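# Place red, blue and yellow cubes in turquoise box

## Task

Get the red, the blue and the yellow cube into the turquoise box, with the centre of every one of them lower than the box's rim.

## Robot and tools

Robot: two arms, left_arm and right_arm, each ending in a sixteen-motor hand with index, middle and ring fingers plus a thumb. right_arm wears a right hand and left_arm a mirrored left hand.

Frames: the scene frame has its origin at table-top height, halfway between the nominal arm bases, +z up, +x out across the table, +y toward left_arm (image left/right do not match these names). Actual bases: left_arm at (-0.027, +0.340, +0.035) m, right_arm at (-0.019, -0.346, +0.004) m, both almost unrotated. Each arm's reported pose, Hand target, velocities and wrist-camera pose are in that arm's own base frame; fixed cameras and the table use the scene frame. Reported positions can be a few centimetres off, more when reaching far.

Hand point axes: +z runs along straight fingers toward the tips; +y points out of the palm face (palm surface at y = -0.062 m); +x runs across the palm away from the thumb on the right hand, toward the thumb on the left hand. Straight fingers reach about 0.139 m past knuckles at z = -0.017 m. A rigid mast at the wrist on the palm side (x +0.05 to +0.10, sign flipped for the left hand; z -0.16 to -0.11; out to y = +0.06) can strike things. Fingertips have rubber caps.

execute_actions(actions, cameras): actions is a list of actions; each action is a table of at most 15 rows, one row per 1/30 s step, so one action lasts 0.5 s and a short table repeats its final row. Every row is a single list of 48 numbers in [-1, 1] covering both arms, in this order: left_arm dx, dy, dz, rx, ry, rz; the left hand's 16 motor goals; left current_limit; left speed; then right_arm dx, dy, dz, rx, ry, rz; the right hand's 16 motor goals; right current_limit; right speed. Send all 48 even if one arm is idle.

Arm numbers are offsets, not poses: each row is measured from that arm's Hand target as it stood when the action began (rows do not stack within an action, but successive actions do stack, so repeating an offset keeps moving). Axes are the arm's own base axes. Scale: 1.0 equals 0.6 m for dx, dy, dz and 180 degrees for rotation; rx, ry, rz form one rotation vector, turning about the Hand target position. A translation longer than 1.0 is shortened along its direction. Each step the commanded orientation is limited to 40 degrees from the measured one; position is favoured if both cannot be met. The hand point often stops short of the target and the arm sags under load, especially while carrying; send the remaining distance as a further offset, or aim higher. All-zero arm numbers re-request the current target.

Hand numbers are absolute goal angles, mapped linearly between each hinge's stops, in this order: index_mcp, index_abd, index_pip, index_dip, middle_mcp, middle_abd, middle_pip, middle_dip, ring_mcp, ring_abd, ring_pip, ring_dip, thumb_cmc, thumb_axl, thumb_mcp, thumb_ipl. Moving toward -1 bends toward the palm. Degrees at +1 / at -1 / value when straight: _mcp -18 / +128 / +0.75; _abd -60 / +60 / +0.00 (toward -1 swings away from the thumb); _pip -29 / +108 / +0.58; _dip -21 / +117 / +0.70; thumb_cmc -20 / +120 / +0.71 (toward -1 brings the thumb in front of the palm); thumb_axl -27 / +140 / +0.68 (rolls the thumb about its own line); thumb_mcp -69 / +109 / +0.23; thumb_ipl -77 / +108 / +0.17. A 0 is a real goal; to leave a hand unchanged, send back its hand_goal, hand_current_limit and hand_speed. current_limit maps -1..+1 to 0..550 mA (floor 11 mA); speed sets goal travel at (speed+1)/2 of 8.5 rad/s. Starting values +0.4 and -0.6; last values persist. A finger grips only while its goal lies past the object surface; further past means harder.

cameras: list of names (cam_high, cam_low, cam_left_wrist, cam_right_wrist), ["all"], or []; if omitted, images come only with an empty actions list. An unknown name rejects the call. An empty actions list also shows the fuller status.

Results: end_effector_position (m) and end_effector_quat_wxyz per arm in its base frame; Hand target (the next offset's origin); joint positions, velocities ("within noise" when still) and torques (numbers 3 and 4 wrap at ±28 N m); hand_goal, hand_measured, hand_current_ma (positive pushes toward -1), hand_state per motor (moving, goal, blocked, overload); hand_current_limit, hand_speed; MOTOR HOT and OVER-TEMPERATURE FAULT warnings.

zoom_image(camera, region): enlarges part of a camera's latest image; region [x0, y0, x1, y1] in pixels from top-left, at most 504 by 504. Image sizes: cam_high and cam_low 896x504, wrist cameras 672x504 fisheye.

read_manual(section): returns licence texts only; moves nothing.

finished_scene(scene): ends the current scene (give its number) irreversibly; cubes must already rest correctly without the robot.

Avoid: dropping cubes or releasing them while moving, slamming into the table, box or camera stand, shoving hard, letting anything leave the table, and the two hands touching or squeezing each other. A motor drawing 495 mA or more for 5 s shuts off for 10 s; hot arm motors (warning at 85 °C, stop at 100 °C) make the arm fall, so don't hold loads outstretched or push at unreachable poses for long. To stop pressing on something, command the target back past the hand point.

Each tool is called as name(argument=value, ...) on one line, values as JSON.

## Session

execute_actions(actions=[])

Scene clock: 0.00 s.
left_arm: end_effector_position=(+0.2189, -0.1954, +0.2811) hand_goal=(+0.754, +0.000, +0.576, +0.696, +0.754, +0.000, +0.576, +0.696, +0.754, +0.000, +0.576, +0.696, +0.714, +0.678, +0.226, +0.168) hand_measured=(+0.754, +0.000, +0.576, +0.696, +0.754, +0.000, +0.576, +0.696, +0.754, +0.000, +0.576, +0.696, +0.714, +0.678, +0.226, +0.168) hand_current_ma=(+0, +0, +0, +0, +0, +0, +0, +0, +0, +0, +0, +0, +0, +0, +0, +0) hand_state=(goal, goal, goal, goal, goal, goal, goal, goal, goal, goal, goal, goal, goal, goal, goal, goal) hand_current_limit=0.40 hand_speed=-0.60 end_effector_quat_wxyz=(+0.075, +0.248, +0.938, -0.228) | right_arm: end_effector_position=(+0.5982, +0.2377, +0.3001) hand_goal=(+0.754, +0.000, +0.576, +0.696, +0.754, +0.000, +0.576, +0.696, +0.754, +0.000, +0.576, +0.696, +0.714, +0.678, +0.226, +0.168) hand_measured=(+0.754, +0.000, +0.576, +0.696, +0.754, +0.000, +0.576, +0.696, +0.754, +0.000, +0.576, +0.696, +0.714, +0.678, +0.226, +0.168) hand_current_ma=(+0, +0, +0, +0, +0, +0, +0, +0, +0, +0, +0, +0, +0, +0, +0, +0) hand_state=(goal, goal, goal, goal, goal, goal, goal, goal, goal, goal, goal, goal, goal, goal, goal, goal) hand_current_limit=0.40 hand_speed=-0.60 end_effector_quat_wxyz=(+0.450, -0.040, +0.883, -0.125)
Joint positions: left_arm=[-0.781 0.975 1.134 -1.356 0.316 -1.894] | right_arm=[0.395 1.454 1.283 -0.529 0.502 -1.503]
Joint velocities: within noise
Joint torques (N m): no reading
Heat: left arm: hottest elbow 35 °C; right arm: hottest elbow 36 °C.
Hand target: left_arm +0.2239, -0.2003, +0.2964; +0.092, +0.251, +0.934, -0.238 | right_arm +0.6045, +0.2403, +0.3182; +0.463, -0.035, +0.877, -0.120
camera_calibration:
cam_left_wrist: T_world_to_cam=[[0.423067, -0.825092, 0.374482, -0.389005], [-0.56361, 0.0839784, 0.821761, -0.156258], [-0.709477, -0.558722, -0.429502, 0.290458], [0, 0, 0, 1]] pos_world=[0.28258, -0.145558, 0.398835]
cam_right_wrist: T_world_to_cam=[[0.457588, 0.733341, 0.502817, -0.570147], [-0.451326, -0.295669, 0.841953, 0.0254662], [0.766106, -0.612202, 0.195681, -0.24964], [0, 0, 0, 1]] pos_world=[0.463636, 0.272812, 0.314088]

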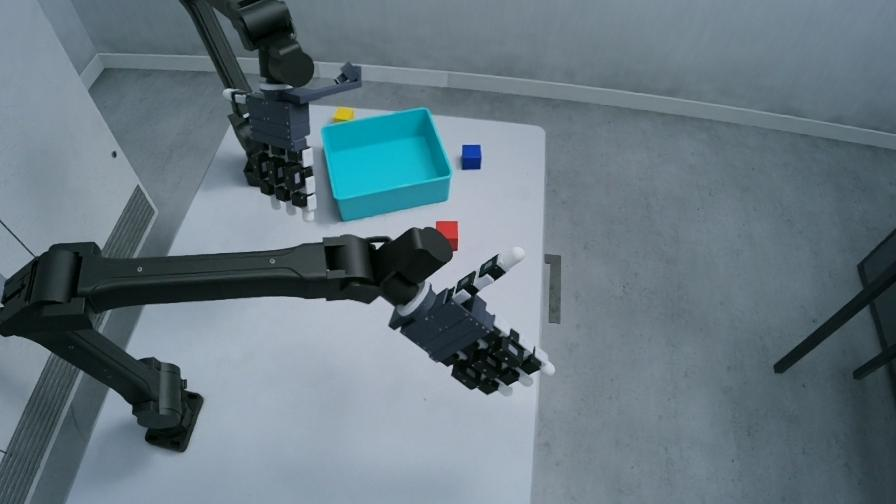

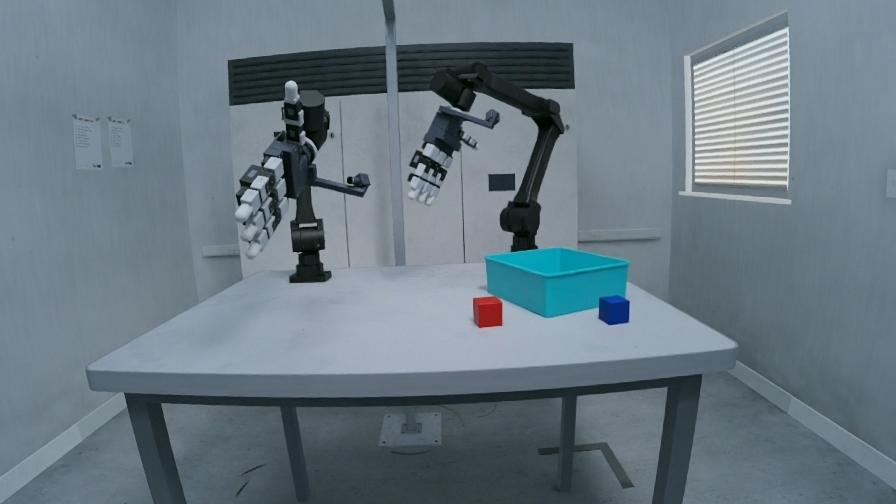

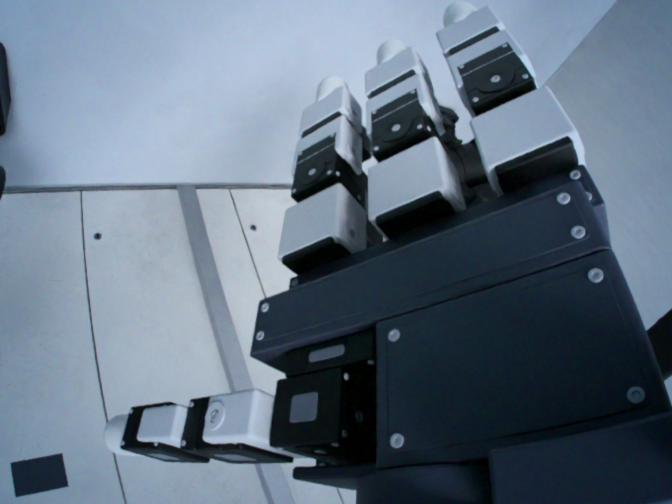

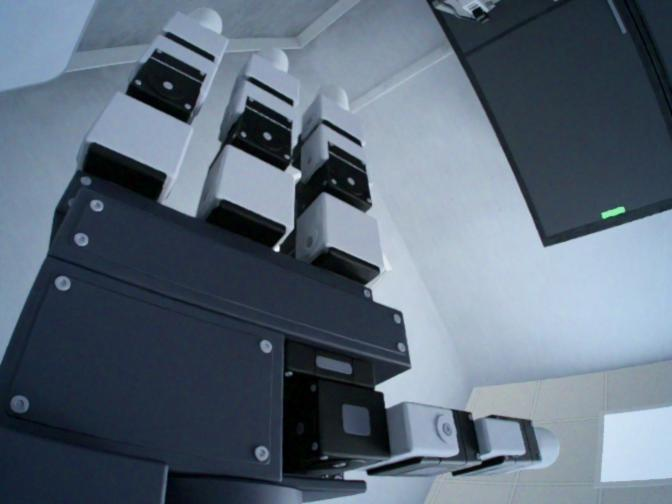

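zoom_image(camera="cam_left_wrist", region=[280, 0, 540, 140])

zoom_image(camera="cam_high", region=[300, 80, 500, 260])

Scaled by 1.938 from the camera's 672x504 image, which has a finer 960x720 frame.

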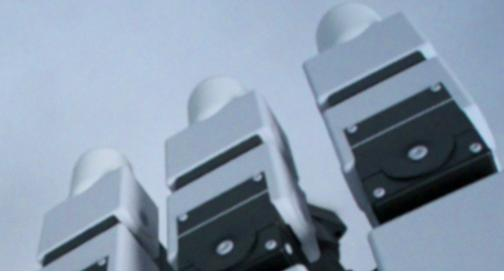

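Scaled by 2.520.

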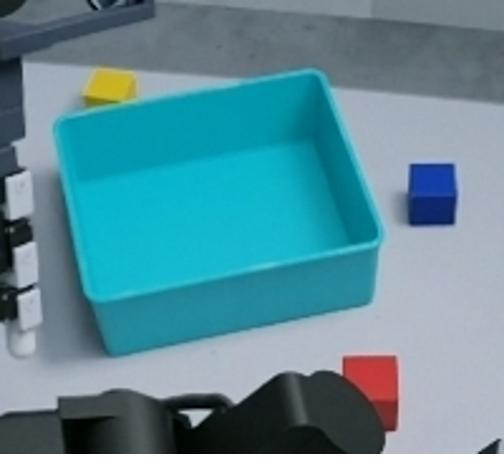

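execute_actions(actions=[[[0.118,0.0217,0,0.0319,-0.0121,-0.0586,0.754,0,0.576,0.696,0.754,0,0.576,0.696,0.754,0,0.576,0.696,0.714,0.678,0.226,0.168,0.4,-0.6,-0.03,-0.1,0,0,0,0,0.754,0,0.576,0.696,0.754,0,0.576,0.696,0.754,0,0.576,0.696,0.714,0.678,0.226,0.168,0.4,-0.6]],[[0.118,0.0217,0,0.0319,-0.0121,-0.0586,0.754,0,0.576,0.696,1,0,1,1,0.754,0,0.576,0.696,0.714,0.678,0.226,0.168,0.4,-0.6,-0.03,-0.1,0,0,0,0,0.754,0,0.576,0.696,0.754,0,0.576,0.696,0.754,0,0.576,0.696,0.714,0.678,0.226,0.168,0.4,-0.6]],[[0.118,0.0217,0,0.0319,-0.0121,-0.0586,0.754,0.08,0.576,0.696,1,0,1,1,0.754,-0.08,0.576,0.696,0.714,0.678,0.226,0.168,0.4,-0.6,-0.03,-0.1,0,0,0,0,0.754,0,0.576,0.696,0.754,0,0.576,0.696,0.754,0,0.576,0.696,0.714,0.678,0.226,0.168,0.4,-0.6]],[[0.118,0.0217,-0.03,0.0319,-0.0121,-0.0586,0.754,0.08,0.576,0.696,1,0,1,1,0.754,-0.08,0.576,0.696,0.714,0.678,0.226,0.168,0.4,-0.6,-0.03,-0.1,0,0,0,0,0.754,0,0.576,0.696,0.754,0,0.576,0.696,0.754,0,0.576,0.696,0.714,0.678,0.226,0.168,0.4,-0.6]],[[0.118,0.0217,-0.08,0.0319,-0.0121,-0.0586,0.754,0.08,0.576,0.696,1,0,1,1,0.754,-0.08,0.576,0.696,0.714,0.678,0.226,0.168,0.4,-0.6,0,0,0,0,0,0,0.754,0,0.576,0.696,0.754,0,0.576,0.696,0.754,0,0.576,0.696,0.714,0.678,0.226,0.168,0.4,-0.6]]], cameras=["cam_high","cam_low","cam_left_wrist"])

zoom_image(camera="cam_left_wrist", region=[250, 0, 540, 150])

Scene clock: 150.70 s.
left_arm: end_effector_position=(+0.5558, -0.1282, +0.1922) hand_goal=(+0.754, +0.080, +0.576, +0.696, +1.000, +0.000, +1.000, +1.000, +0.754, -0.080, +0.576, +0.696, +0.714, +0.678, +0.226, +0.168) hand_measured=(+0.752, +0.076, +0.576, +0.696, +0.990, +0.000, +0.994, +0.996, +0.752, -0.076, +0.576, +0.696, +0.714, +0.678, +0.222, +0.168) hand_current_ma=(-6, -13, +4, +0, -48, +0, -31, -15, -10, +13, +4, +0, -1, -4, -21, -2) hand_state=(goal, goal, goal, goal, goal, goal, goal, goal, goal, goal, goal, goal, goal, goal, goal, goal) hand_current_limit=0.40 hand_speed=-0.60 end_effector_quat_wxyz=(-0.042, +0.663, +0.747, -0.015) | right_arm: end_effector_position=(+0.5329, -0.0003, +0.3097) hand_goal=(+0.754, +0.000, +0.576, +0.696, +0.754, +0.000, +0.576, +0.696, +0.754, +0.000, +0.576, +0.696, +0.714, +0.678, +0.226, +0.168) hand_measured=(+0.750, +0.000, +0.576, +0.696, +0.750, +0.000, +0.576, +0.696, +0.750, +0.000, +0.576, +0.696, +0.712, +0.678, +0.226, +0.168) hand_current_ma=(-5, -1, +0, +0, -4, -1, +0, +0, -4, -1, +0, +0, -3, -1, -1, +0) hand_state=(goal, goal, goal, goal, goal, goal, goal, goal, goal, goal, goal, goal, goal, goal, goal, goal) hand_current_limit=0.40 hand_speed=-0.60 end_effector_quat_wxyz=(+0.451, -0.030, +0.884, -0.117)
Joint positions: left_arm=[-0.328 1.717 1.584 -1.526 -0.004 -0.448] | right_arm=[-0.145 1.18 1.036 -0.459 0.062 -1.816]
Joint torques (N m): left_arm=[0.91 -15.38 13.35 0.31 -0.2 0.22] | right_arm=[-0.03 -8.41 9.59 2.51 -0.2 -0.08]
Heat: left arm: hottest elbow 46 °C; right arm: hottest elbow 46 °C.
Hand target: left_arm +0.5779, -0.1353, +0.2305; +0.000, +0.669, +0.743, +0.001 | right_arm +0.5325, +0.0003, +0.3183; +0.464, -0.035, +0.877, -0.120
Off the commanded pose: left_arm 0.045 m, 5 deg | right_arm 0.009 m, 2 deg.
camera_calibration:
cam_left_wrist: T_world_to_cam=[[-0.474967, -0.878387, -0.0533215, 0.131676], [-0.50484, 0.222348, 0.834085, 0.0837475], [-0.720793, 0.423082, -0.549053, 0.683939], [0, 0, 0, 1]] pos_world=[0.5978, -0.19232, 0.312687]
Images, in order (width x height): cam_high 896x504, cam_low 896x504, cam_left_wrist 672x504.

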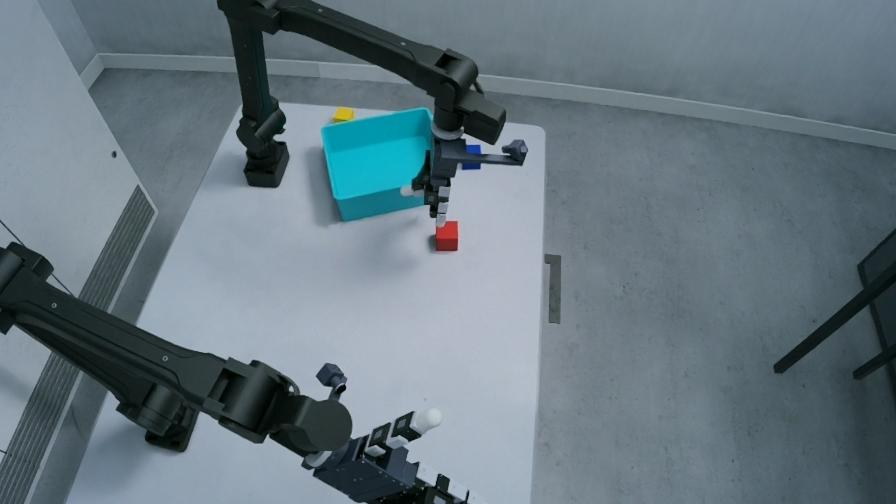

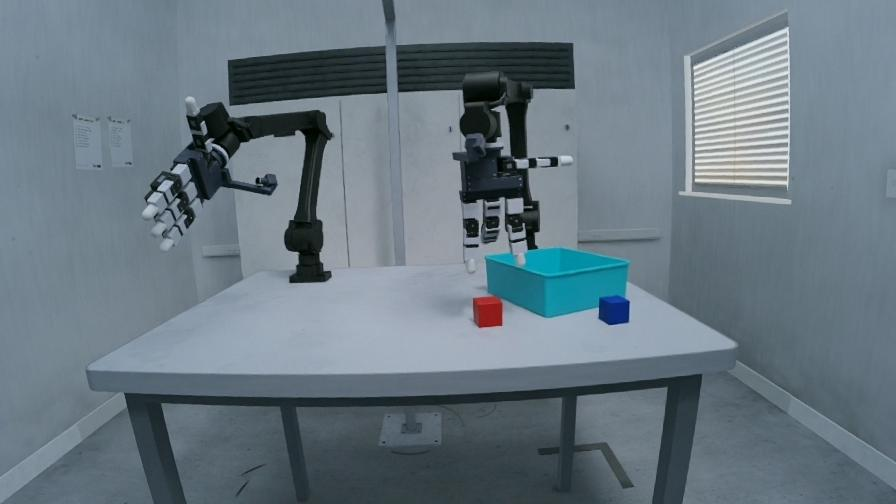

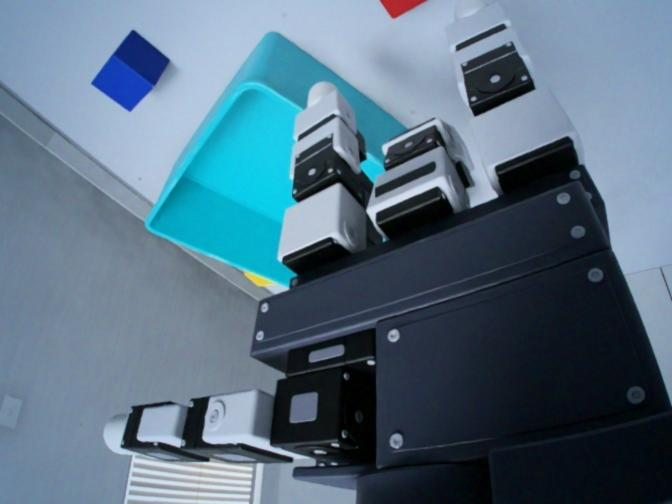

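Scaled by 1.738 from the camera's 672x504 image, which has a finer 960x720 frame.

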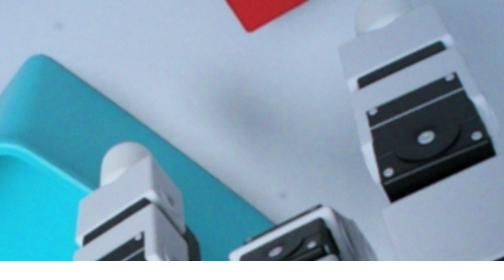

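execute_actions(actions=[[[0.03,0,0,0,0,0,0.754,0.08,0.576,0.696,1,0,1,1,0.754,-0.08,0.576,0.696,0.714,0.678,0.226,0.168,0.4,-0.6,0,0,0,0,0,0,0.754,0,0.576,0.696,0.754,0,0.576,0.696,0.754,0,0.576,0.696,0.714,0.678,0.226,0.168,0.4,-0.6]],[[0,0,0,0,0,0,0.754,0.08,0.576,0.696,1,0,1,1,0.754,-0.08,0.576,0.696,0.714,0.678,0.226,0.168,0.4,-0.6,0,0,0,0,0,0,0.754,0,0.576,0.696,0.754,0,0.576,0.696,0.754,0,0.576,0.696,0.714,0.678,0.226,0.168,0.4,-0.6]]], cameras=["cam_high","cam_left_wrist"])

zoom_image(camera="cam_left_wrist", region=[250, 0, 540, 150])

Scene clock: 163.17 s.
left_arm: end_effector_position=(+0.5767, -0.1339, +0.2027) hand_goal=(+0.754, +0.080, +0.576, +0.696, +1.000, +0.000, +1.000, +1.000, +0.754, -0.080, +0.576, +0.696, +0.714, +0.678, +0.226, +0.168) hand_measured=(+0.752, +0.076, +0.576, +0.696, +0.990, +0.000, +0.994, +0.996, +0.752, -0.076, +0.576, +0.696, +0.714, +0.678, +0.222, +0.168) hand_current_ma=(-6, -13, +4, +0, -48, +0, -31, -15, -10, +13, +4, +0, -1, -4, -21, -2) hand_state=(goal, goal, goal, goal, goal, goal, goal, goal, goal, goal, goal, goal, goal, goal, goal, goal) hand_current_limit=0.40 hand_speed=-0.60 end_effector_quat_wxyz=(-0.026, +0.667, +0.745, -0.009) | right_arm: end_effector_position=(+0.5329, -0.0003, +0.3097) hand_goal=(+0.754, +0.000, +0.576, +0.696, +0.754, +0.000, +0.576, +0.696, +0.754, +0.000, +0.576, +0.696, +0.714, +0.678, +0.226, +0.168) hand_measured=(+0.750, +0.000, +0.576, +0.696, +0.750, +0.000, +0.576, +0.696, +0.750, +0.000, +0.576, +0.696, +0.712, +0.678, +0.226, +0.168) hand_current_ma=(-5, -1, +0, +0, -4, -1, +0, +0, -4, -1, +0, +0, -3, -1, -1, +0) hand_state=(goal, goal, goal, goal, goal, goal, goal, goal, goal, goal, goal, goal, goal, goal, goal, goal) hand_current_limit=0.40 hand_speed=-0.60 end_effector_quat_wxyz=(+0.451, -0.030, +0.884, -0.117)
Joint positions: left_arm=[-0.324 1.748 1.649 -1.526 -0.004 -0.435] | right_arm=[-0.145 1.18 1.036 -0.459 0.062 -1.816]
Joint torques (N m): left_arm=[1.49 -14.45 13.59 -0.18 -0.11 0.22] | right_arm=[0.09 -8.53 9.63 2.52 -0.21 -0.07]
Heat: left arm: hottest elbow 46 °C; right arm: hottest elbow 46 °C.
Hand target: left_arm +0.5958, -0.1352, +0.2305; +0.000, +0.669, +0.743, +0.001 | right_arm +0.5325, +0.0003, +0.3183; +0.464, -0.035, +0.877, -0.120
Off the commanded pose: left_arm 0.034 m, 3 deg | right_arm 0.009 m, 2 deg.
camera_calibration:
cam_left_wrist: T_world_to_cam=[[-0.481237, -0.874655, -0.0582221, 0.142349], [-0.528902, 0.236752, 0.814991, 0.106378], [-0.699052, 0.422997, -0.576541, 0.700305], [0, 0, 0, 1]] pos_world=[0.614316, -0.196906, 0.325345]
Images, in order (width x height): cam_high 896x504, cam_left_wrist 672x504.

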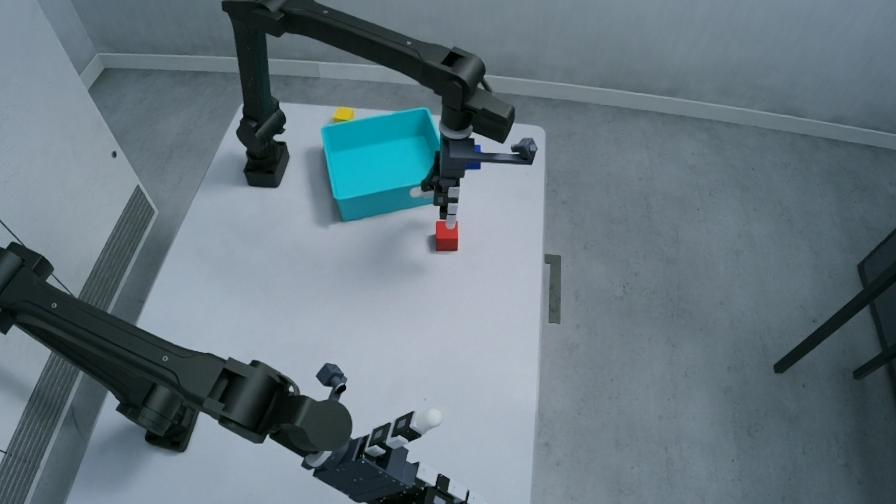

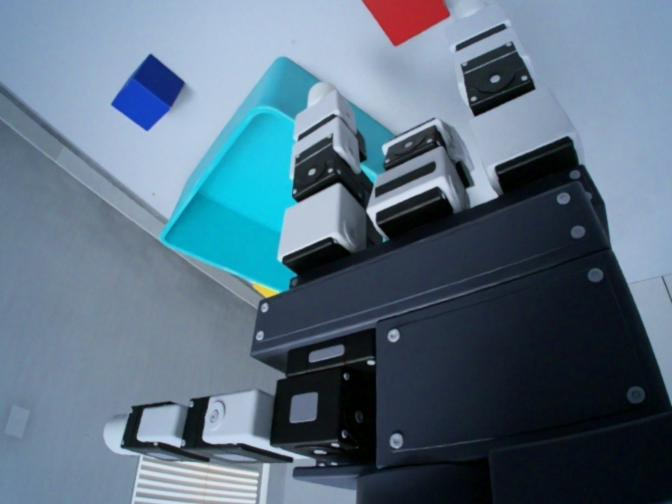

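Scaled by 1.738 from the camera's 672x504 image, which has a finer 960x720 frame.

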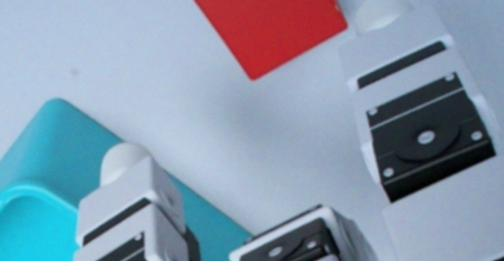

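execute_actions(actions=[[[-0.043,-0.015,0,0,0,0.01,0.754,0.08,0.576,0.696,-0.548,0,-0.591,0.623,0.754,-0.08,0.576,0.696,0.714,0.678,0.226,0.168,0.4,-0.4,0,0,0,0,0,0,0.754,0,0.576,0.696,0.754,0,0.576,0.696,0.754,0,0.576,0.696,0.714,0.678,0.226,0.168,0.4,-0.6]],[[0,0,0,0,0,0,0.754,0.08,0.576,0.696,-0.548,0,-0.591,0.623,0.754,-0.08,0.576,0.696,0.714,0.678,0.226,0.168,0.4,-0.4,0,0,0,0,0,0,0.754,0,0.576,0.696,0.754,0,0.576,0.696,0.754,0,0.576,0.696,0.714,0.678,0.226,0.168,0.4,-0.6]],[[0,0,-0.06,0,0,0,0.754,0.08,0.576,0.696,-0.548,0,-0.591,0.623,0.754,-0.08,0.576,0.696,0.714,0.678,0.226,0.168,0.4,-0.6,0,0,0,0,0,0,0.754,0,0.576,0.696,0.754,0,0.576,0.696,0.754,0,0.576,0.696,0.714,0.678,0.226,0.168,0.4,-0.6]]], cameras=["cam_high","cam_low","cam_left_wrist"])

zoom_image(camera="cam_left_wrist", region=[250, 0, 540, 150])

zoom_image(camera="cam_low", region=[420, 180, 580, 340])

Scene clock: 193.53 s.
left_arm: end_effector_position=(+0.5707, -0.1400, +0.1930) hand_goal=(+0.754, +0.080, +0.576, +0.696, -0.548, +0.000, -0.590, +0.624, +0.754, -0.080, +0.576, +0.696, +0.714, +0.678, +0.226, +0.168) hand_measured=(+0.752, +0.076, +0.576, +0.696, -0.530, +0.000, -0.586, +0.626, +0.752, -0.076, +0.576, +0.696, +0.714, +0.678, +0.222, +0.168) hand_current_ma=(-6, -13, +4, +0, +93, +0, +20, +12, -10, +13, +4, +0, -1, -4, -21, -2) hand_state=(goal, goal, goal, goal, goal, goal, goal, goal, goal, goal, goal, goal, goal, goal, goal, goal) hand_current_limit=0.40 hand_speed=-0.60 end_effector_quat_wxyz=(-0.006, +0.660, +0.751, +0.000) | right_arm: end_effector_position=(+0.5329, -0.0003, +0.3097) hand_goal=(+0.754, +0.000, +0.576, +0.696, +0.754, +0.000, +0.576, +0.696, +0.754, +0.000, +0.576, +0.696, +0.714, +0.678, +0.226, +0.168) hand_measured=(+0.750, +0.000, +0.576, +0.696, +0.750, +0.000, +0.576, +0.696, +0.750, +0.000, +0.576, +0.696, +0.712, +0.678, +0.226, +0.168) hand_current_ma=(-5, -1, +0, +0, -4, -1, +0, +0, -4, -1, +0, +0, -3, -1, -1, +0) hand_state=(goal, goal, goal, goal, goal, goal, goal, goal, goal, goal, goal, goal, goal, goal, goal, goal) hand_current_limit=0.40 hand_speed=-0.60 end_effector_quat_wxyz=(+0.451, -0.030, +0.884, -0.117)
Joint positions: left_arm=[-0.341 1.717 1.574 -1.44 -0.004 -0.469] | right_arm=[-0.145 1.18 1.036 -0.459 0.062 -1.816]
Joint torques (N m): left_arm=[0.09 -14.68 8.2 0.69 -0.11 -0.07] | right_arm=[0.09 -8.47 9.62 2.52 -0.21 -0.08]
Heat: left arm: hottest elbow 51 °C; right arm: hottest elbow 45 °C.
Hand target: left_arm +0.5700, -0.1443, +0.1945; +0.000, +0.657, +0.754, +0.001 | right_arm +0.5325, +0.0003, +0.3183; +0.464, -0.035, +0.877, -0.120
Off the commanded pose: left_arm 0.005 m, 1 deg | right_arm 0.009 m, 2 deg.
camera_calibration:
cam_left_wrist: T_world_to_cam=[[-0.46357, -0.883582, -0.0662206, 0.123727], [-0.565822, 0.237687, 0.789525, 0.138759], [-0.681871, 0.40347, -0.610135, 0.687018], [0, 0, 0, 1]] pos_world=[0.604326, -0.200849, 0.317814]
Images, in order (width x height): cam_high 896x504, cam_low 896x504, cam_left_wrist 672x504.

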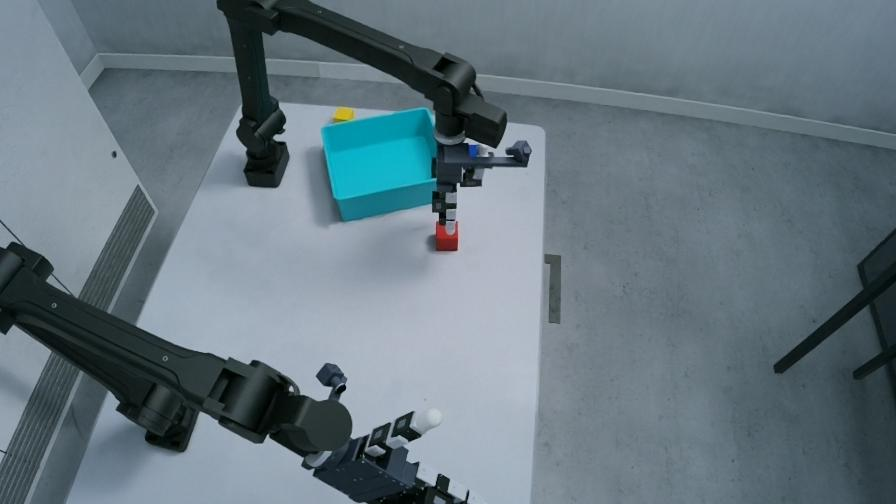

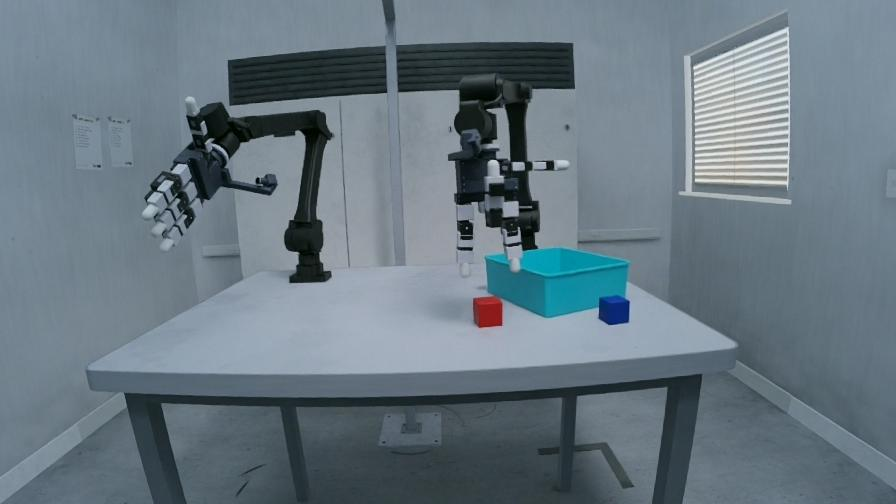

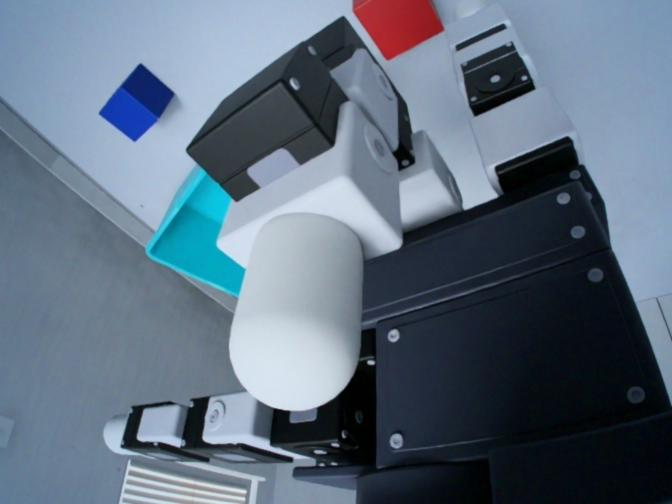

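Scaled by 1.738 from the camera's 672x504 image, which has a finer 960x720 frame.

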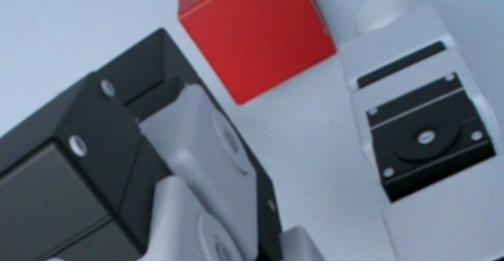

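Scaled by 3.150.

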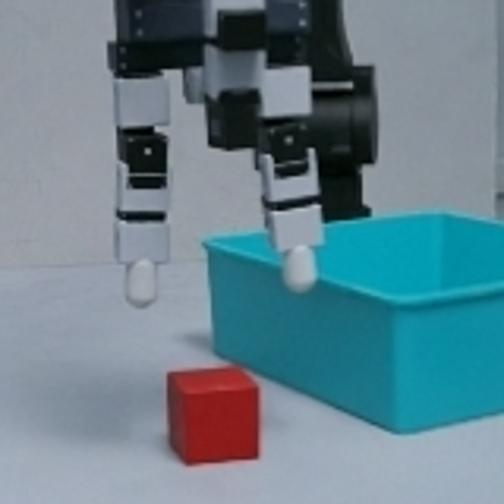

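execute_actions(actions=[[[-0.002,-0.0127,-0.05,0,0,0.003,0.754,0.08,0.576,0.696,-0.548,0,-0.591,0.623,0.754,-0.08,0.576,0.696,0.714,0.678,0.226,0.168,0.4,-0.4,0,0,0,0,0,0,0.754,0,0.576,0.696,0.754,0,0.576,0.696,0.754,0,0.576,0.696,0.714,0.678,0.226,0.168,0.4,-0.6]],[[0,0,-0.05,0,0,0,0.754,0.08,0.576,0.696,-0.548,0,-0.591,0.623,0.754,-0.08,0.576,0.696,0.714,0.678,0.226,0.168,0.4,-0.4,0,0,0,0,0,0,0.754,0,0.576,0.696,0.754,0,0.576,0.696,0.754,0,0.576,0.696,0.714,0.678,0.226,0.168,0.4,-0.6]],[[0,0,-0.0375,0,0,0,0.754,0.08,0.576,0.696,-0.548,0,-0.591,0.623,0.754,-0.08,0.576,0.696,0.714,0.678,0.226,0.168,0.4,-0.6,0,0,0,0,0,0,0.754,0,0.576,0.696,0.754,0,0.576,0.696,0.754,0,0.576,0.696,0.714,0.678,0.226,0.168,0.4,-0.6]]], cameras=["cam_high","cam_low","cam_left_wrist"])

zoom_image(camera="cam_left_wrist", region=[250, 0, 540, 150])

zoom_image(camera="cam_low", region=[420, 180, 580, 340])

Scene clock: 222.20 s.
left_arm: end_effector_position=(+0.5698, -0.1477, +0.1132) hand_goal=(+0.754, +0.080, +0.576, +0.696, -0.548, +0.000, -0.590, +0.624, +0.754, -0.080, +0.576, +0.696, +0.714, +0.678, +0.226, +0.168) hand_measured=(+0.752, +0.076, +0.576, +0.696, -0.530, +0.000, -0.586, +0.626, +0.752, -0.076, +0.576, +0.696, +0.714, +0.678, +0.222, +0.168) hand_current_ma=(-6, -13, +4, +0, +91, +0, +19, +12, -10, +13, +4, +0, -1, -4, -21, -2) hand_state=(goal, goal, goal, goal, goal, goal, goal, goal, goal, goal, goal, goal, goal, goal, goal, goal) hand_current_limit=0.40 hand_speed=-0.60 end_effector_quat_wxyz=(-0.004, +0.657, +0.754, +0.001) | right_arm: end_effector_position=(+0.5329, -0.0003, +0.3097) hand_goal=(+0.754, +0.000, +0.576, +0.696, +0.754, +0.000, +0.576, +0.696, +0.754, +0.000, +0.576, +0.696, +0.714, +0.678, +0.226, +0.168) hand_measured=(+0.750, +0.000, +0.576, +0.696, +0.750, +0.000, +0.576, +0.696, +0.750, +0.000, +0.576, +0.696, +0.712, +0.678, +0.226, +0.168) hand_current_ma=(-5, -1, +0, +0, -4, -1, +0, +0, -4, -1, +0, +0, -3, -1, -1, +0) hand_state=(goal, goal, goal, goal, goal, goal, goal, goal, goal, goal, goal, goal, goal, goal, goal, goal) hand_current_limit=0.40 hand_speed=-0.60 end_effector_quat_wxyz=(+0.451, -0.030, +0.884, -0.117)
Joint positions: left_arm=[-0.357 1.769 1.429 -1.238 -0.004 -0.494] | right_arm=[-0.145 1.18 1.036 -0.459 0.062 -1.816]
Joint torques (N m): left_arm=[0.09 -14.62 7.77 0.7 -0.12 -0.06] | right_arm=[0.09 -8.47 9.63 2.51 -0.21 -0.08]
Heat: left arm: hottest elbow 46 °C; right arm: hottest elbow 45 °C.
Hand target: left_arm +0.5688, -0.1519, +0.1120; +0.000, +0.654, +0.757, +0.001 | right_arm +0.5325, +0.0003, +0.3183; +0.464, -0.035, +0.877, -0.120
Off the commanded pose: left_arm 0.004 m, 1 deg | right_arm 0.009 m, 2 deg.
camera_calibration:
cam_left_wrist: T_world_to_cam=[[-0.454781, -0.888074, -0.0670722, 0.105609], [-0.571864, 0.233455, 0.786429, 0.206239], [-0.682749, 0.396009, -0.614028, 0.640574], [0, 0, 0, 1]] pos_world=[0.603321, -0.208032, 0.238222]
Images, in order (width x height): cam_high 896x504, cam_low 896x504, cam_left_wrist 672x504.

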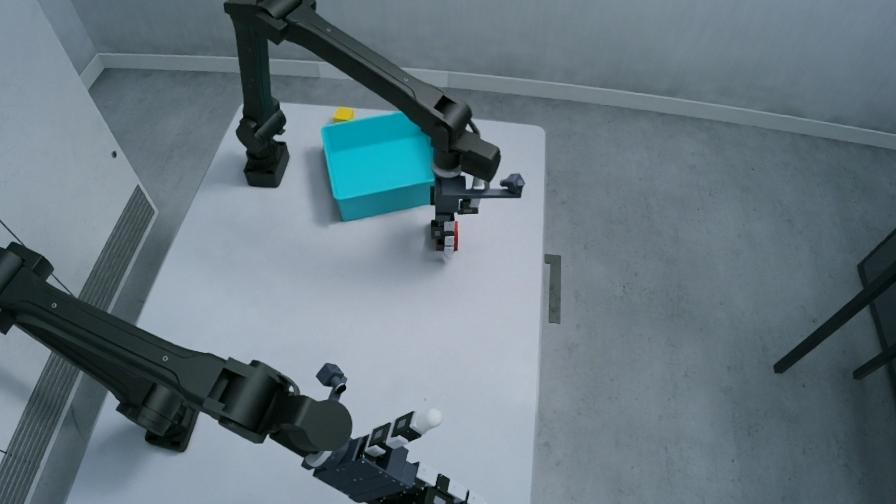

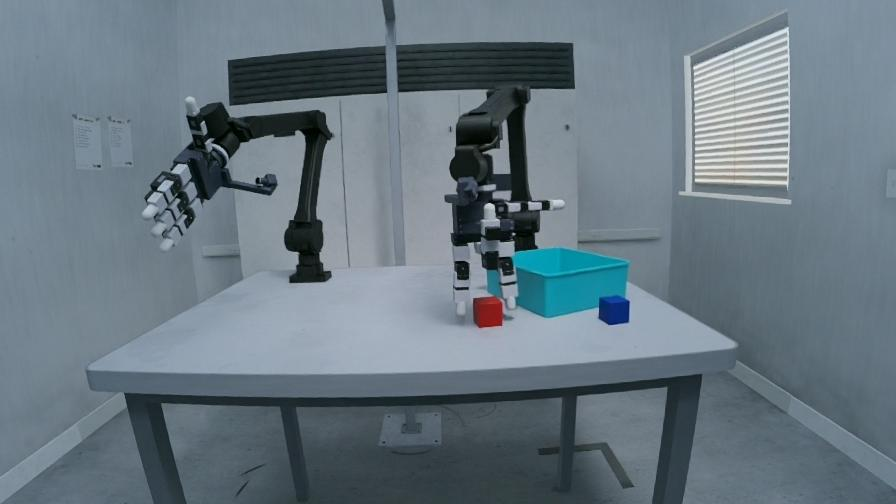

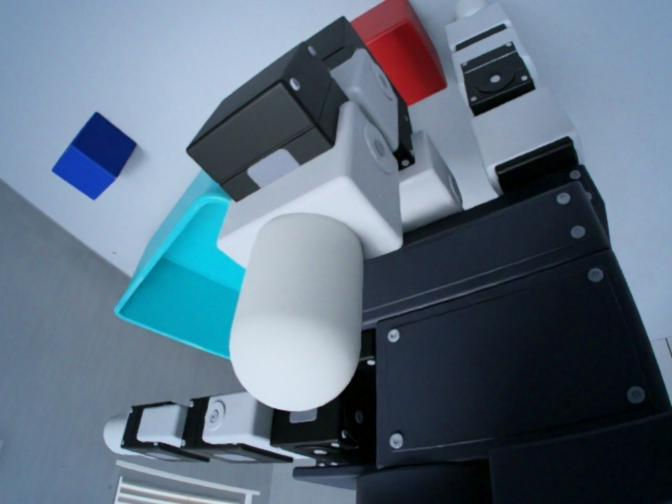

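Scaled by 1.738 from the camera's 672x504 image, which has a finer 960x720 frame.

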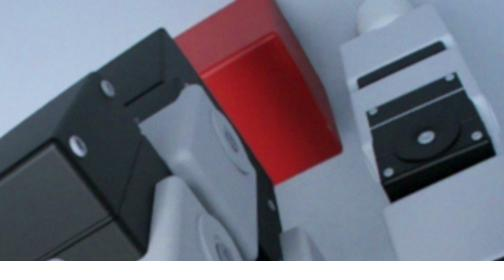

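Scaled by 3.150.

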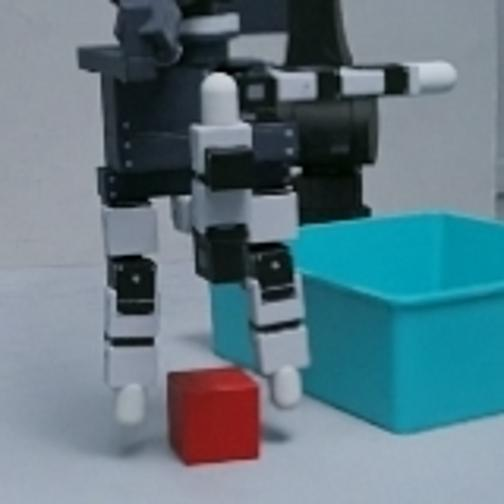

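execute_actions(actions=[[[0,0.008,-0.013,0,0,0,0.754,0.08,0.576,0.696,-0.548,0,-0.591,0.623,0.754,-0.08,0.576,0.696,0.714,0.678,0.226,0.168,0.4,-0.4,0,0,0,0,0,0,0.754,0,0.576,0.696,0.754,0,0.576,0.696,0.754,0,0.576,0.696,0.714,0.678,0.226,0.168,0.4,-0.6]],[[0,0,0,0,0,0,0.754,-0.15,0.576,0.696,-0.548,0,-0.591,0.623,0.754,0.15,0.576,0.696,0.714,0.678,0.226,0.168,0.4,-0.85,0,0,0,0,0,0,0.754,0,0.576,0.696,0.754,0,0.576,0.696,0.754,0,0.576,0.696,0.714,0.678,0.226,0.168,0.4,-0.6]],[[0,0,0,0,0,0,0.754,-0.4,0.576,0.696,-0.548,0,-0.591,0.623,0.754,0.4,0.576,0.696,0.714,0.678,0.226,0.168,0.4,-0.85,0,0,0,0,0,0,0.754,0,0.576,0.696,0.754,0,0.576,0.696,0.754,0,0.576,0.696,0.714,0.678,0.226,0.168,0.4,-0.6]]], cameras=["cam_low","cam_left_wrist"])

zoom_image(camera="cam_low", region=[420, 180, 580, 340])

Scene clock: 251.70 s.
left_arm: end_effector_position=(+0.5689, -0.1473, +0.1077) hand_goal=(+0.754, -0.400, +0.576, +0.696, -0.548, +0.000, -0.590, +0.624, +0.754, +0.400, +0.576, +0.696, +0.714, +0.678, +0.226, +0.168) hand_measured=(+0.752, -0.058, +0.576, +0.696, -0.530, +0.000, -0.586, +0.626, +0.752, +0.068, +0.576, +0.696, +0.714, +0.678, +0.222, +0.168) hand_current_ma=(-6, +385, +4, +0, +91, +0, +19, +12, -10, -385, +4, +0, -1, -4, -21, -2) hand_state=(goal, blocked, goal, goal, goal, goal, goal, goal, goal, blocked, goal, goal, goal, goal, goal, goal) hand_current_limit=0.40 hand_speed=-0.85 end_effector_quat_wxyz=(-0.002, +0.657, +0.754, +0.001) | right_arm: end_effector_position=(+0.5329, -0.0003, +0.3097) hand_goal=(+0.754, +0.000, +0.576, +0.696, +0.754, +0.000, +0.576, +0.696, +0.754, +0.000, +0.576, +0.696, +0.714, +0.678, +0.226, +0.168) hand_measured=(+0.750, +0.000, +0.576, +0.696, +0.750, +0.000, +0.576, +0.696, +0.750, +0.000, +0.576, +0.696, +0.712, +0.678, +0.226, +0.168) hand_current_ma=(-5, -1, +0, +0, -4, -1, +0, +0, -4, -1, +0, +0, -3, -1, -1, +0) hand_state=(goal, goal, goal, goal, goal, goal, goal, goal, goal, goal, goal, goal, goal, goal, goal, goal) hand_current_limit=0.40 hand_speed=-0.60 end_effector_quat_wxyz=(+0.451, -0.030, +0.884, -0.117)
Joint positions: left_arm=[-0.357 1.769 1.413 -1.217 -0.004 -0.494] | right_arm=[-0.145 1.18 1.036 -0.459 0.062 -1.816]
Joint torques (N m): left_arm=[0.79 -14.33 7.61 0.7 -0.12 0.01] | right_arm=[0.09 -8.47 9.63 2.52 -0.2 -0.08]
Heat: left arm: hottest elbow 44 °C; right arm: hottest elbow 45 °C.
Hand target: left_arm +0.5688, -0.1471, +0.1043; +0.000, +0.654, +0.757, +0.001 | right_arm +0.5325, +0.0003, +0.3183; +0.464, -0.035, +0.877, -0.120
Off the commanded pose: left_arm 0.003 m, 0 deg | right_arm 0.009 m, 2 deg.
camera_calibration:
cam_left_wrist: T_world_to_cam=[[-0.454517, -0.88817, -0.0675892, 0.104963], [-0.575268, 0.234763, 0.783552, 0.212331], [-0.68006, 0.39502, -0.617639, 0.635172], [0, 0, 0, 1]] pos_world=[0.60181, -0.207527, 0.233029]
Images, in order (width x height): cam_low 896x504, cam_left_wrist 672x504.

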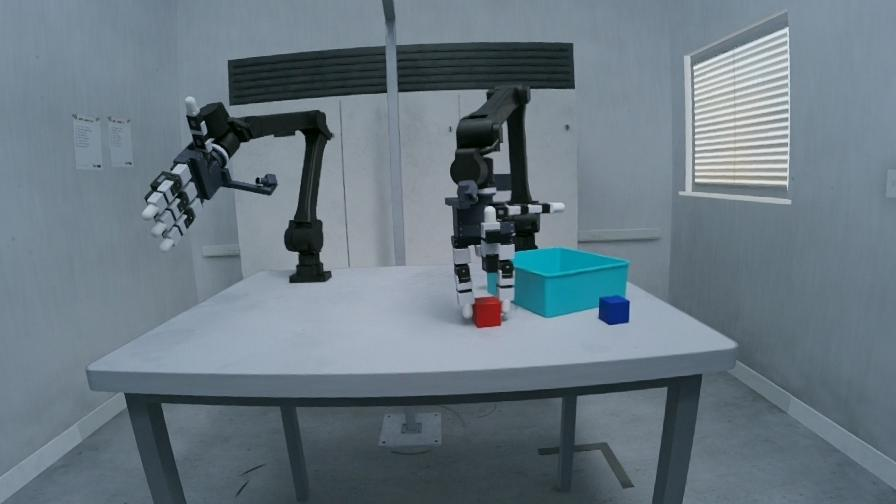

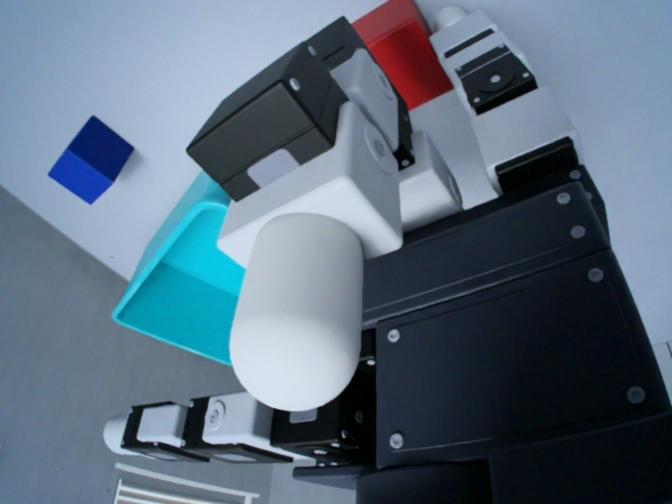

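Scaled by 3.150.

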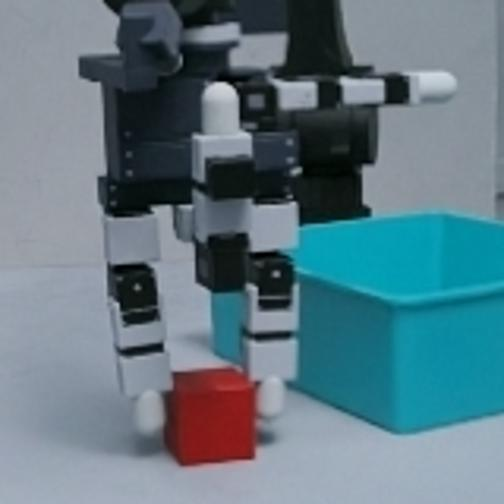

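execute_actions(actions=[[[0,0,0.03,0,0,0,0.754,-0.4,0.576,0.696,-0.548,0,-0.591,0.623,0.754,0.4,0.576,0.696,0.714,0.678,0.226,0.168,0.4,-0.85,0,0,0,0,0,0,0.754,0,0.576,0.696,0.754,0,0.576,0.696,0.754,0,0.576,0.696,0.714,0.678,0.226,0.168,0.4,-0.6]],[[0,0,0.06,0,0,0,0.754,-0.4,0.576,0.696,-0.548,0,-0.591,0.623,0.754,0.4,0.576,0.696,0.714,0.678,0.226,0.168,0.4,-0.85,0,0,0,0,0,0,0.754,0,0.576,0.696,0.754,0,0.576,0.696,0.754,0,0.576,0.696,0.714,0.678,0.226,0.168,0.4,-0.6]],[[0,0,0.08,0,0,0,0.754,-0.4,0.576,0.696,-0.548,0,-0.591,0.623,0.754,0.4,0.576,0.696,0.714,0.678,0.226,0.168,0.4,-0.85,0,0,0,0,0,0,0.754,0,0.576,0.696,0.754,0,0.576,0.696,0.754,0,0.576,0.696,0.714,0.678,0.226,0.168,0.4,-0.6]],[[0,0,0.08,0,0,0,0.754,-0.4,0.576,0.696,-0.548,0,-0.591,0.623,0.754,0.4,0.576,0.696,0.714,0.678,0.226,0.168,0.4,-0.85,0,0,0,0,0,0,0.754,0,0.576,0.696,0.754,0,0.576,0.696,0.754,0,0.576,0.696,0.714,0.678,0.226,0.168,0.4,-0.6]]], cameras=["cam_high","cam_low","cam_left_wrist"])

Scene clock: 283.70 s.
left_arm: end_effector_position=(+0.5524, -0.1412, +0.2159) hand_goal=(+0.754, -0.400, +0.576, +0.696, -0.548, +0.000, -0.590, +0.624, +0.754, +0.400, +0.576, +0.696, +0.714, +0.678, +0.226, +0.168) hand_measured=(+0.752, -0.058, +0.576, +0.696, -0.530, +0.000, -0.586, +0.626, +0.752, +0.068, +0.576, +0.696, +0.714, +0.678, +0.222, +0.168) hand_current_ma=(-11, +385, +1, +0, +91, +0, +19, +12, -13, -385, -1, +0, -1, -4, -21, -2) hand_state=(goal, blocked, goal, goal, goal, goal, goal, goal, goal, blocked, goal, goal, goal, goal, goal, goal) hand_current_limit=0.40 hand_speed=-0.85 end_effector_quat_wxyz=(-0.036, +0.656, +0.753, -0.011) | right_arm: end_effector_position=(+0.5329, -0.0003, +0.3097) hand_goal=(+0.754, +0.000, +0.576, +0.696, +0.754, +0.000, +0.576, +0.696, +0.754, +0.000, +0.576, +0.696, +0.714, +0.678, +0.226, +0.168) hand_measured=(+0.750, +0.000, +0.576, +0.696, +0.750, +0.000, +0.576, +0.696, +0.750, +0.000, +0.576, +0.696, +0.712, +0.678, +0.226, +0.168) hand_current_ma=(-5, -1, +0, +0, -4, -1, +0, +0, -4, -1, +0, +0, -3, -1, -1, +0) hand_state=(goal, goal, goal, goal, goal, goal, goal, goal, goal, goal, goal, goal, goal, goal, goal, goal) hand_current_limit=0.40 hand_speed=-0.60 end_effector_quat_wxyz=(+0.451, -0.030, +0.884, -0.117)
Joint positions: left_arm=[-0.357 1.708 1.632 -1.57 -0.004 -0.494] | right_arm=[-0.145 1.18 1.036 -0.459 0.062 -1.816]
Joint torques (N m): left_arm=[0.79 -15.03 14.08 -0.16 -0.12 0] | right_arm=[0.03 -8.53 9.62 2.51 -0.21 -0.08]
Heat: left arm: hottest elbow 44 °C; right arm: hottest elbow 45 °C.
Hand target: left_arm +0.5688, -0.1470, +0.2542; -0.001, +0.654, +0.757, +0.001 | right_arm +0.5325, +0.0003, +0.3183; +0.464, -0.035, +0.877, -0.120
Off the commanded pose: left_arm 0.042 m, 4 deg | right_arm 0.009 m, 2 deg.
camera_calibration:
cam_left_wrist: T_world_to_cam=[[-0.458857, -0.886549, -0.0589923, 0.111056], [-0.520215, 0.21424, 0.826727, 0.0740048], [-0.720296, 0.410038, -0.559502, 0.700159], [0, 0, 0, 1]] pos_world=[0.593778, -0.20449, 0.33711]
Images, in order (width x height): cam_high 896x504, cam_low 896x504, cam_left_wrist 672x504.

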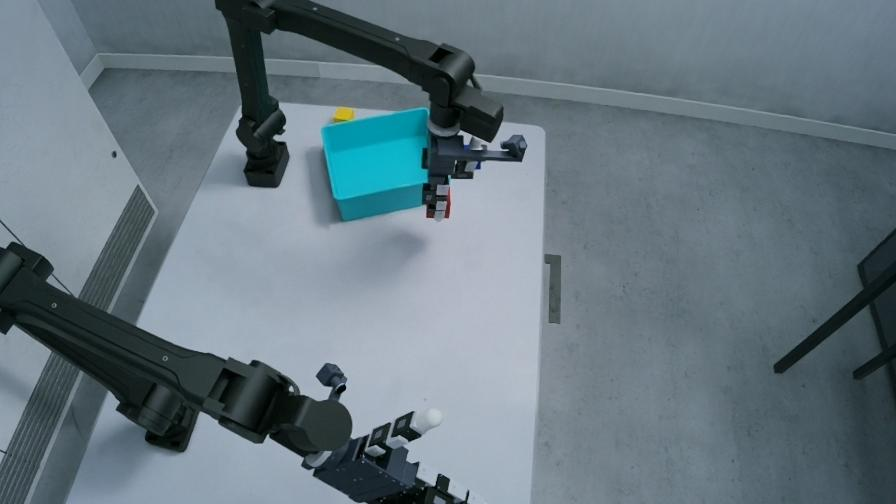

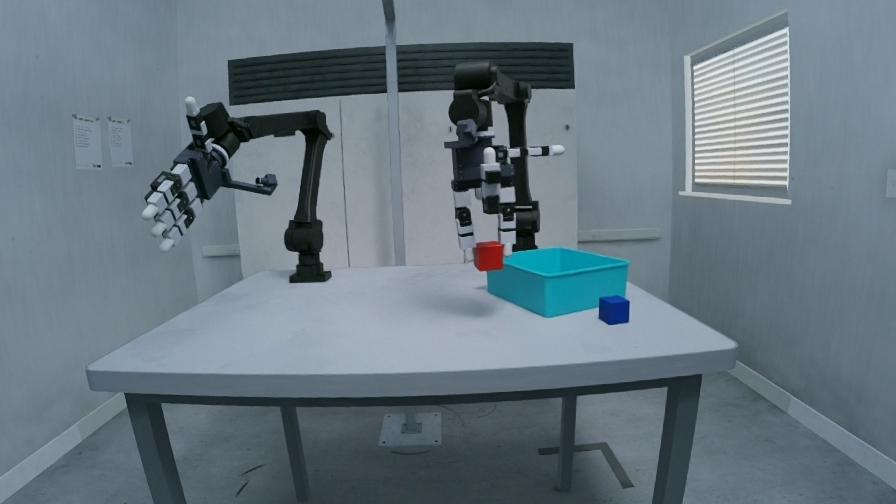

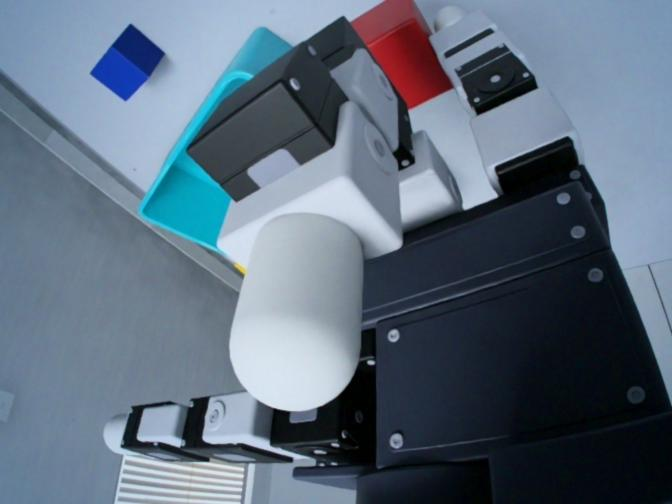

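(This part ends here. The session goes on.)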